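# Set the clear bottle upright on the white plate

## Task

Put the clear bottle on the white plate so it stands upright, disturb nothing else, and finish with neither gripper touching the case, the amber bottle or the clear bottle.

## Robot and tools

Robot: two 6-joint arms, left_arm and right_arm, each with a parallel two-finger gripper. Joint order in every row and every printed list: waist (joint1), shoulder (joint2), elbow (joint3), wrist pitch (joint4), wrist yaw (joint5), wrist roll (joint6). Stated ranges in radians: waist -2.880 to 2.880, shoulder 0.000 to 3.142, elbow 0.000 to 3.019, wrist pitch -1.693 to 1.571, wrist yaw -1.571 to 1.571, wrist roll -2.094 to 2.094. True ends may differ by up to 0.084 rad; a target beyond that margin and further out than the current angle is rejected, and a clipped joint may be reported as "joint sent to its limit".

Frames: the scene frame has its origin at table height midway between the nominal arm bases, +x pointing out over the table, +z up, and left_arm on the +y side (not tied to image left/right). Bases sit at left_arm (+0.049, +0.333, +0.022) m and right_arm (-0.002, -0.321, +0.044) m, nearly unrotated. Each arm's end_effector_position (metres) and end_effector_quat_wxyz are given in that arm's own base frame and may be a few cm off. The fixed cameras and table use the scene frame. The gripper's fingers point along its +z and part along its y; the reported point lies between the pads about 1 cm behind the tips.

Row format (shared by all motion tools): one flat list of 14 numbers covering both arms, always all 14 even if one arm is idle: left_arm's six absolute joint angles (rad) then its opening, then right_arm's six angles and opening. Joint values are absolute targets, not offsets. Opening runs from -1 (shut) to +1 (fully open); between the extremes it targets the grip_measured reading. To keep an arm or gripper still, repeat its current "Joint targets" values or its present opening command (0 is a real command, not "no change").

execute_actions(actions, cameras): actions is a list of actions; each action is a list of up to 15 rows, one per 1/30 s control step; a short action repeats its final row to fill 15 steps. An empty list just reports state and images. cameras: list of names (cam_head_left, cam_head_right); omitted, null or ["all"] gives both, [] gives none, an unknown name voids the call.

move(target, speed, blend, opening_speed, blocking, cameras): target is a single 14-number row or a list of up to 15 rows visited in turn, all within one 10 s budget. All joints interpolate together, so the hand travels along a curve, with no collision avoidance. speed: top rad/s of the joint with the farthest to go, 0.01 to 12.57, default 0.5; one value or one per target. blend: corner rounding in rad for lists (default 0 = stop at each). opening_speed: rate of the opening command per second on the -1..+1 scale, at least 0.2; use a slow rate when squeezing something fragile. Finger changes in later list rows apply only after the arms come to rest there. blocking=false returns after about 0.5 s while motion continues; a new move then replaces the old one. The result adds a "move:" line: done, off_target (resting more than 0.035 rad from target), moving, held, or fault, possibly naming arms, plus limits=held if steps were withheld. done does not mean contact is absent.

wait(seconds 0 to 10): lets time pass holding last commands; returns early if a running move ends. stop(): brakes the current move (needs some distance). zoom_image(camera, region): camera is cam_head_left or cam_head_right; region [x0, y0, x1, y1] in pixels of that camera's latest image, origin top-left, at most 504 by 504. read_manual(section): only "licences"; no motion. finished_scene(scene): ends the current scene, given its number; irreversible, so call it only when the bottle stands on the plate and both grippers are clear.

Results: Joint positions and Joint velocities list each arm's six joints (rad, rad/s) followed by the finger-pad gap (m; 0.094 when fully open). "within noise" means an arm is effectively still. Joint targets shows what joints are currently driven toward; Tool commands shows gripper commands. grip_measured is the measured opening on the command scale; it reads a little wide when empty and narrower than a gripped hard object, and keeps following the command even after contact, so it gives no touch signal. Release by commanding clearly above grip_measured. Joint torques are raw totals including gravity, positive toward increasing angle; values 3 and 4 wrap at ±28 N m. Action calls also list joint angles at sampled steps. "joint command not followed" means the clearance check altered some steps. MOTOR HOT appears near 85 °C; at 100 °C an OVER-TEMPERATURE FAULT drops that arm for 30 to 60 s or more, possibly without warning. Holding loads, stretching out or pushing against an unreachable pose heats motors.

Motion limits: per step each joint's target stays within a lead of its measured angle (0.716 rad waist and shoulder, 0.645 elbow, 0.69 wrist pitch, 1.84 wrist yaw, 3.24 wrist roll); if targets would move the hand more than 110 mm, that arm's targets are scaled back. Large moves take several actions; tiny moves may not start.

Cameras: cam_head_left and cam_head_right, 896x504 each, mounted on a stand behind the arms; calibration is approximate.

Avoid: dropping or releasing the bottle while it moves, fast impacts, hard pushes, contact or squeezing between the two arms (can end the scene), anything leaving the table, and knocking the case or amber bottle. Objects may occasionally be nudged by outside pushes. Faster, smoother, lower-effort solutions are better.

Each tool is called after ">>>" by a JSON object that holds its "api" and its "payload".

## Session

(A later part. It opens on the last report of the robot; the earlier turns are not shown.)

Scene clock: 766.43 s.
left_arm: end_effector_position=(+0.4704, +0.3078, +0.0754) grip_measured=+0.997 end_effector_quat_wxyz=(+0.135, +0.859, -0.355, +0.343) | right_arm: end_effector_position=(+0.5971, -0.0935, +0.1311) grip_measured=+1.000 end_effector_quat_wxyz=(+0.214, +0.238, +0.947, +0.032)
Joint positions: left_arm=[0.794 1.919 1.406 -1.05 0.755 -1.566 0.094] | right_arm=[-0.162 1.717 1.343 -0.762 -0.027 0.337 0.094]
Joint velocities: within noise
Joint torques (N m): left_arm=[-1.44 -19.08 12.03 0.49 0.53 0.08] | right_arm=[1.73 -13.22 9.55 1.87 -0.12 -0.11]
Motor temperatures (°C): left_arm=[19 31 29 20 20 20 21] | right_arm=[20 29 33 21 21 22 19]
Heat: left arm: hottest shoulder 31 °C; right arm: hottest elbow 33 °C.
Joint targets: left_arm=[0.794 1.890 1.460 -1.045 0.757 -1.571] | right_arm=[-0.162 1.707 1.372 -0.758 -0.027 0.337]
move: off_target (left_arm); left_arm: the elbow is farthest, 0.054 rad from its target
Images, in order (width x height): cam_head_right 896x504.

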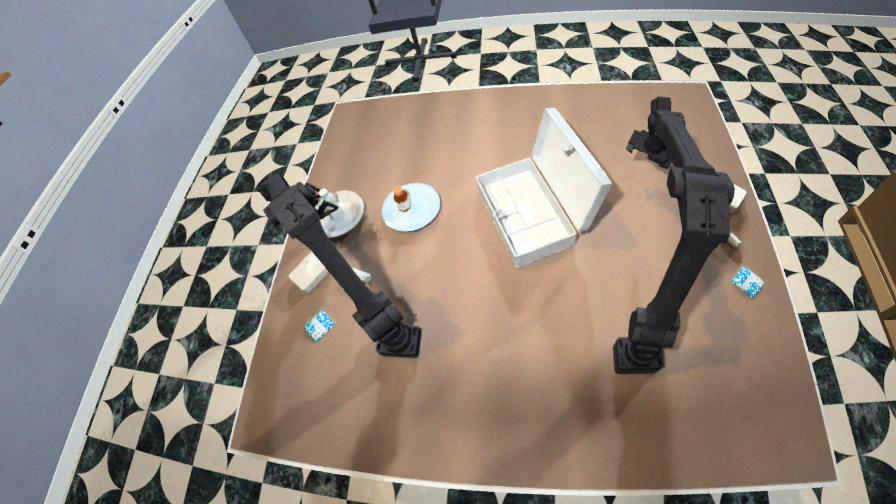

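>>> {"api": "move", "payload": {"target": [[0.794,1.855,1.483,-1.12,0.757,-1.571,1.0,-0.162,1.707,1.372,-0.758,-0.027,0.337,1.0],[0.794,1.808,1.553,-1.231,0.757,-1.571,1.0,-0.162,1.707,1.372,-0.758,-0.027,0.337,1.0]], "speed": 0.1, "cameras": ["cam_head_right"]}}

>>> {"api": "zoom_image", "payload": {"camera": "cam_head_right", "region": [300, 160, 380, 240]}}

Scene clock: 783.87 s.
left_arm: end_effector_position=(+0.4695, +0.3069, +0.1496) grip_measured=+0.997 end_effector_quat_wxyz=(+0.136, +0.859, -0.355, +0.343) | right_arm: end_effector_position=(+0.5971, -0.0935, +0.1311) grip_measured=+1.000 end_effector_quat_wxyz=(+0.214, +0.238, +0.947, +0.032)
Joint positions: left_arm=[0.794 1.836 1.495 -1.223 0.755 -1.566 0.094] | right_arm=[-0.162 1.717 1.343 -0.762 -0.027 0.337 0.094]
Joint velocities: within noise
Joint torques (N m): left_arm=[-1.32 -18.61 12.92 -0.03 0.48 0.03] | right_arm=[0.79 -13.68 10.03 1.58 -0.18 -0.07]
Motor temperatures (°C): left_arm=[19 32 31 20 20 20 21] | right_arm=[20 29 33 21 21 22 19]
Heat: left arm: hottest shoulder 32 °C; right arm: hottest elbow 33 °C.
Joint targets: left_arm=[0.794 1.808 1.553 -1.231 0.757 -1.571] | right_arm=[-0.162 1.707 1.372 -0.758 -0.027 0.337]
move: off_target (left_arm); left_arm: the elbow is farthest, 0.058 rad from its target
Images, in order (width x height): cam_head_right 896x504.

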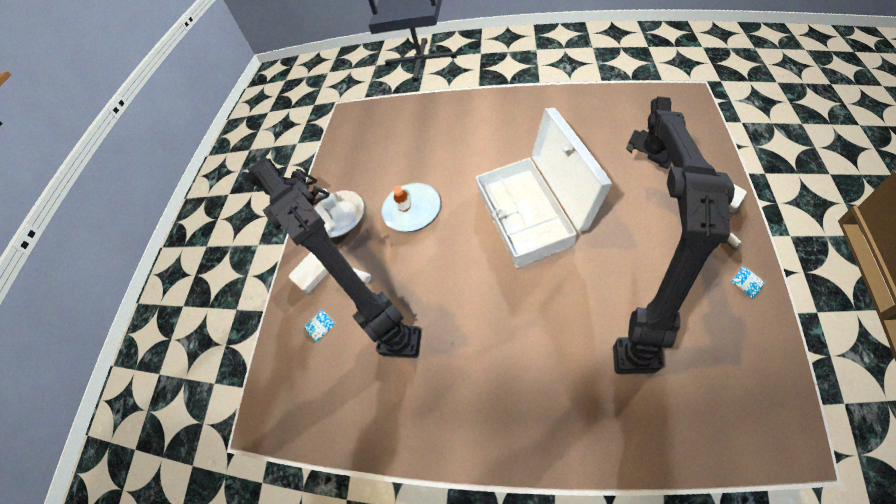

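Scaled by 6.300.

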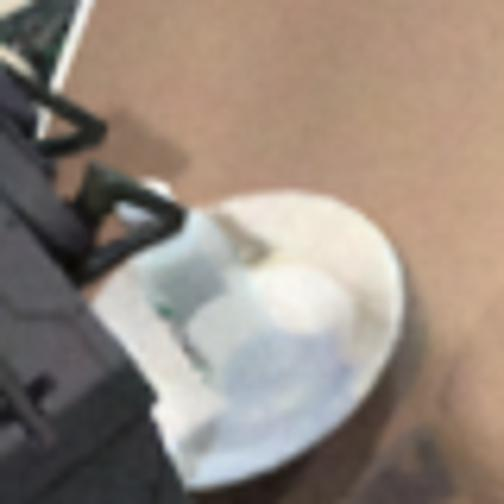

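Bottle stands. Finish the rise and move aside.

>>> {"api": "move", "payload": {"target": [[0.794,1.743,1.643,-1.38,0.757,-1.571,1.0,-0.162,1.707,1.372,-0.758,-0.027,0.337,1.0],[0.794,1.65,1.72,-1.45,0.757,-1.571,1.0,-0.162,1.707,1.372,-0.758,-0.027,0.337,1.0],[1.3,1.6,1.72,-1.4,0.6,-1.4,1.0,-0.162,1.707,1.372,-0.758,-0.027,0.337,1.0]], "speed": [0.15,0.2,0.6]}}

>>> {"api": "zoom_image", "payload": {"camera": "cam_head_right", "region": [290, 140, 450, 260]}}

>>> {"api": "zoom_image", "payload": {"camera": "cam_head_left", "region": [240, 150, 340, 250]}}

Scene clock: 798.17 s.
left_arm: end_effector_position=(+0.2375, +0.4893, +0.3074) grip_measured=+0.997 end_effector_quat_wxyz=(-0.079, +0.922, -0.232, +0.300) | right_arm: end_effector_position=(+0.5971, -0.0935, +0.1311) grip_measured=+1.000 end_effector_quat_wxyz=(+0.214, +0.238, +0.947, +0.032)
Joint positions: left_arm=[1.302 1.625 1.665 -1.412 0.603 -1.408 0.094] | right_arm=[-0.162 1.717 1.343 -0.762 -0.027 0.337 0.094]
Joint velocities: within noise
Joint torques (N m): left_arm=[-1.67 -16.03 13.44 0.92 0.23 0.22] | right_arm=[1.14 -13.16 9.61 1.76 -0.11 -0.07]
Motor temperatures (°C): left_arm=[19 31 31 20 19 20 21] | right_arm=[20 29 33 21 21 22 19]
Heat: left arm: hottest shoulder 31 °C; right arm: hottest elbow 33 °C.
Joint targets: left_arm=[1.300 1.600 1.720 -1.400 0.600 -1.400] | right_arm=[-0.162 1.707 1.372 -0.758 -0.027 0.337]
move: off_target (left_arm); left_arm: the elbow is farthest, 0.055 rad from its target

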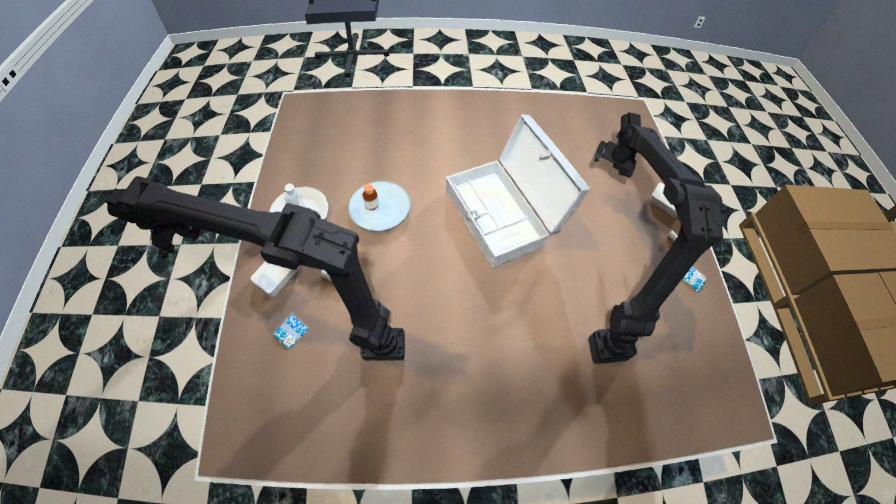

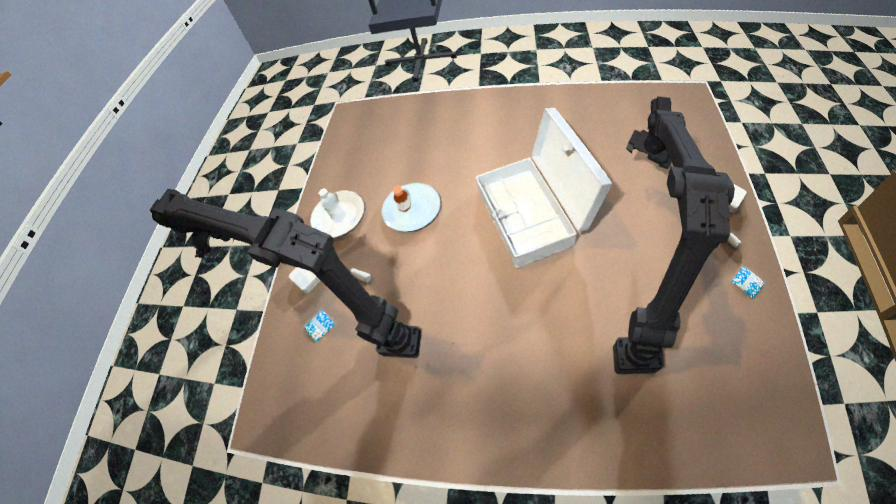

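Scaled by 3.150.

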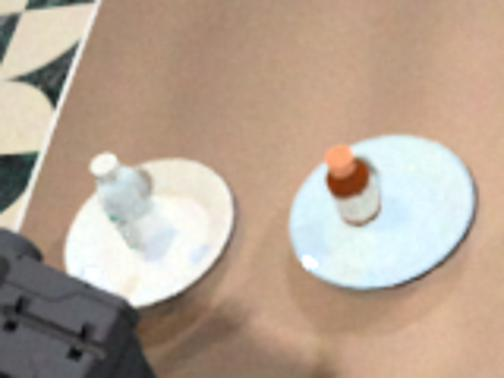

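Scaled by 5.040.

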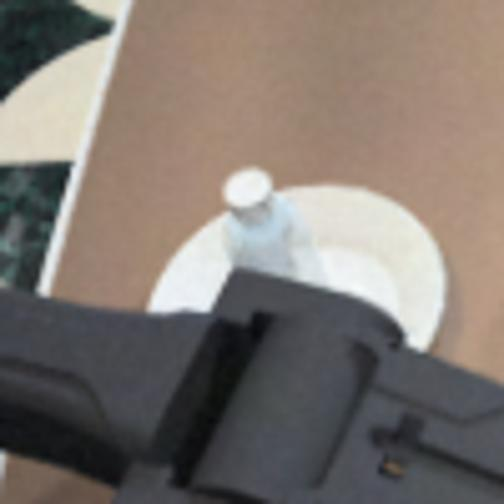

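Upright on the plate.

>>> {"api": "finished_scene", "payload": {"scene": 1}}

The scene is finished: the task was done.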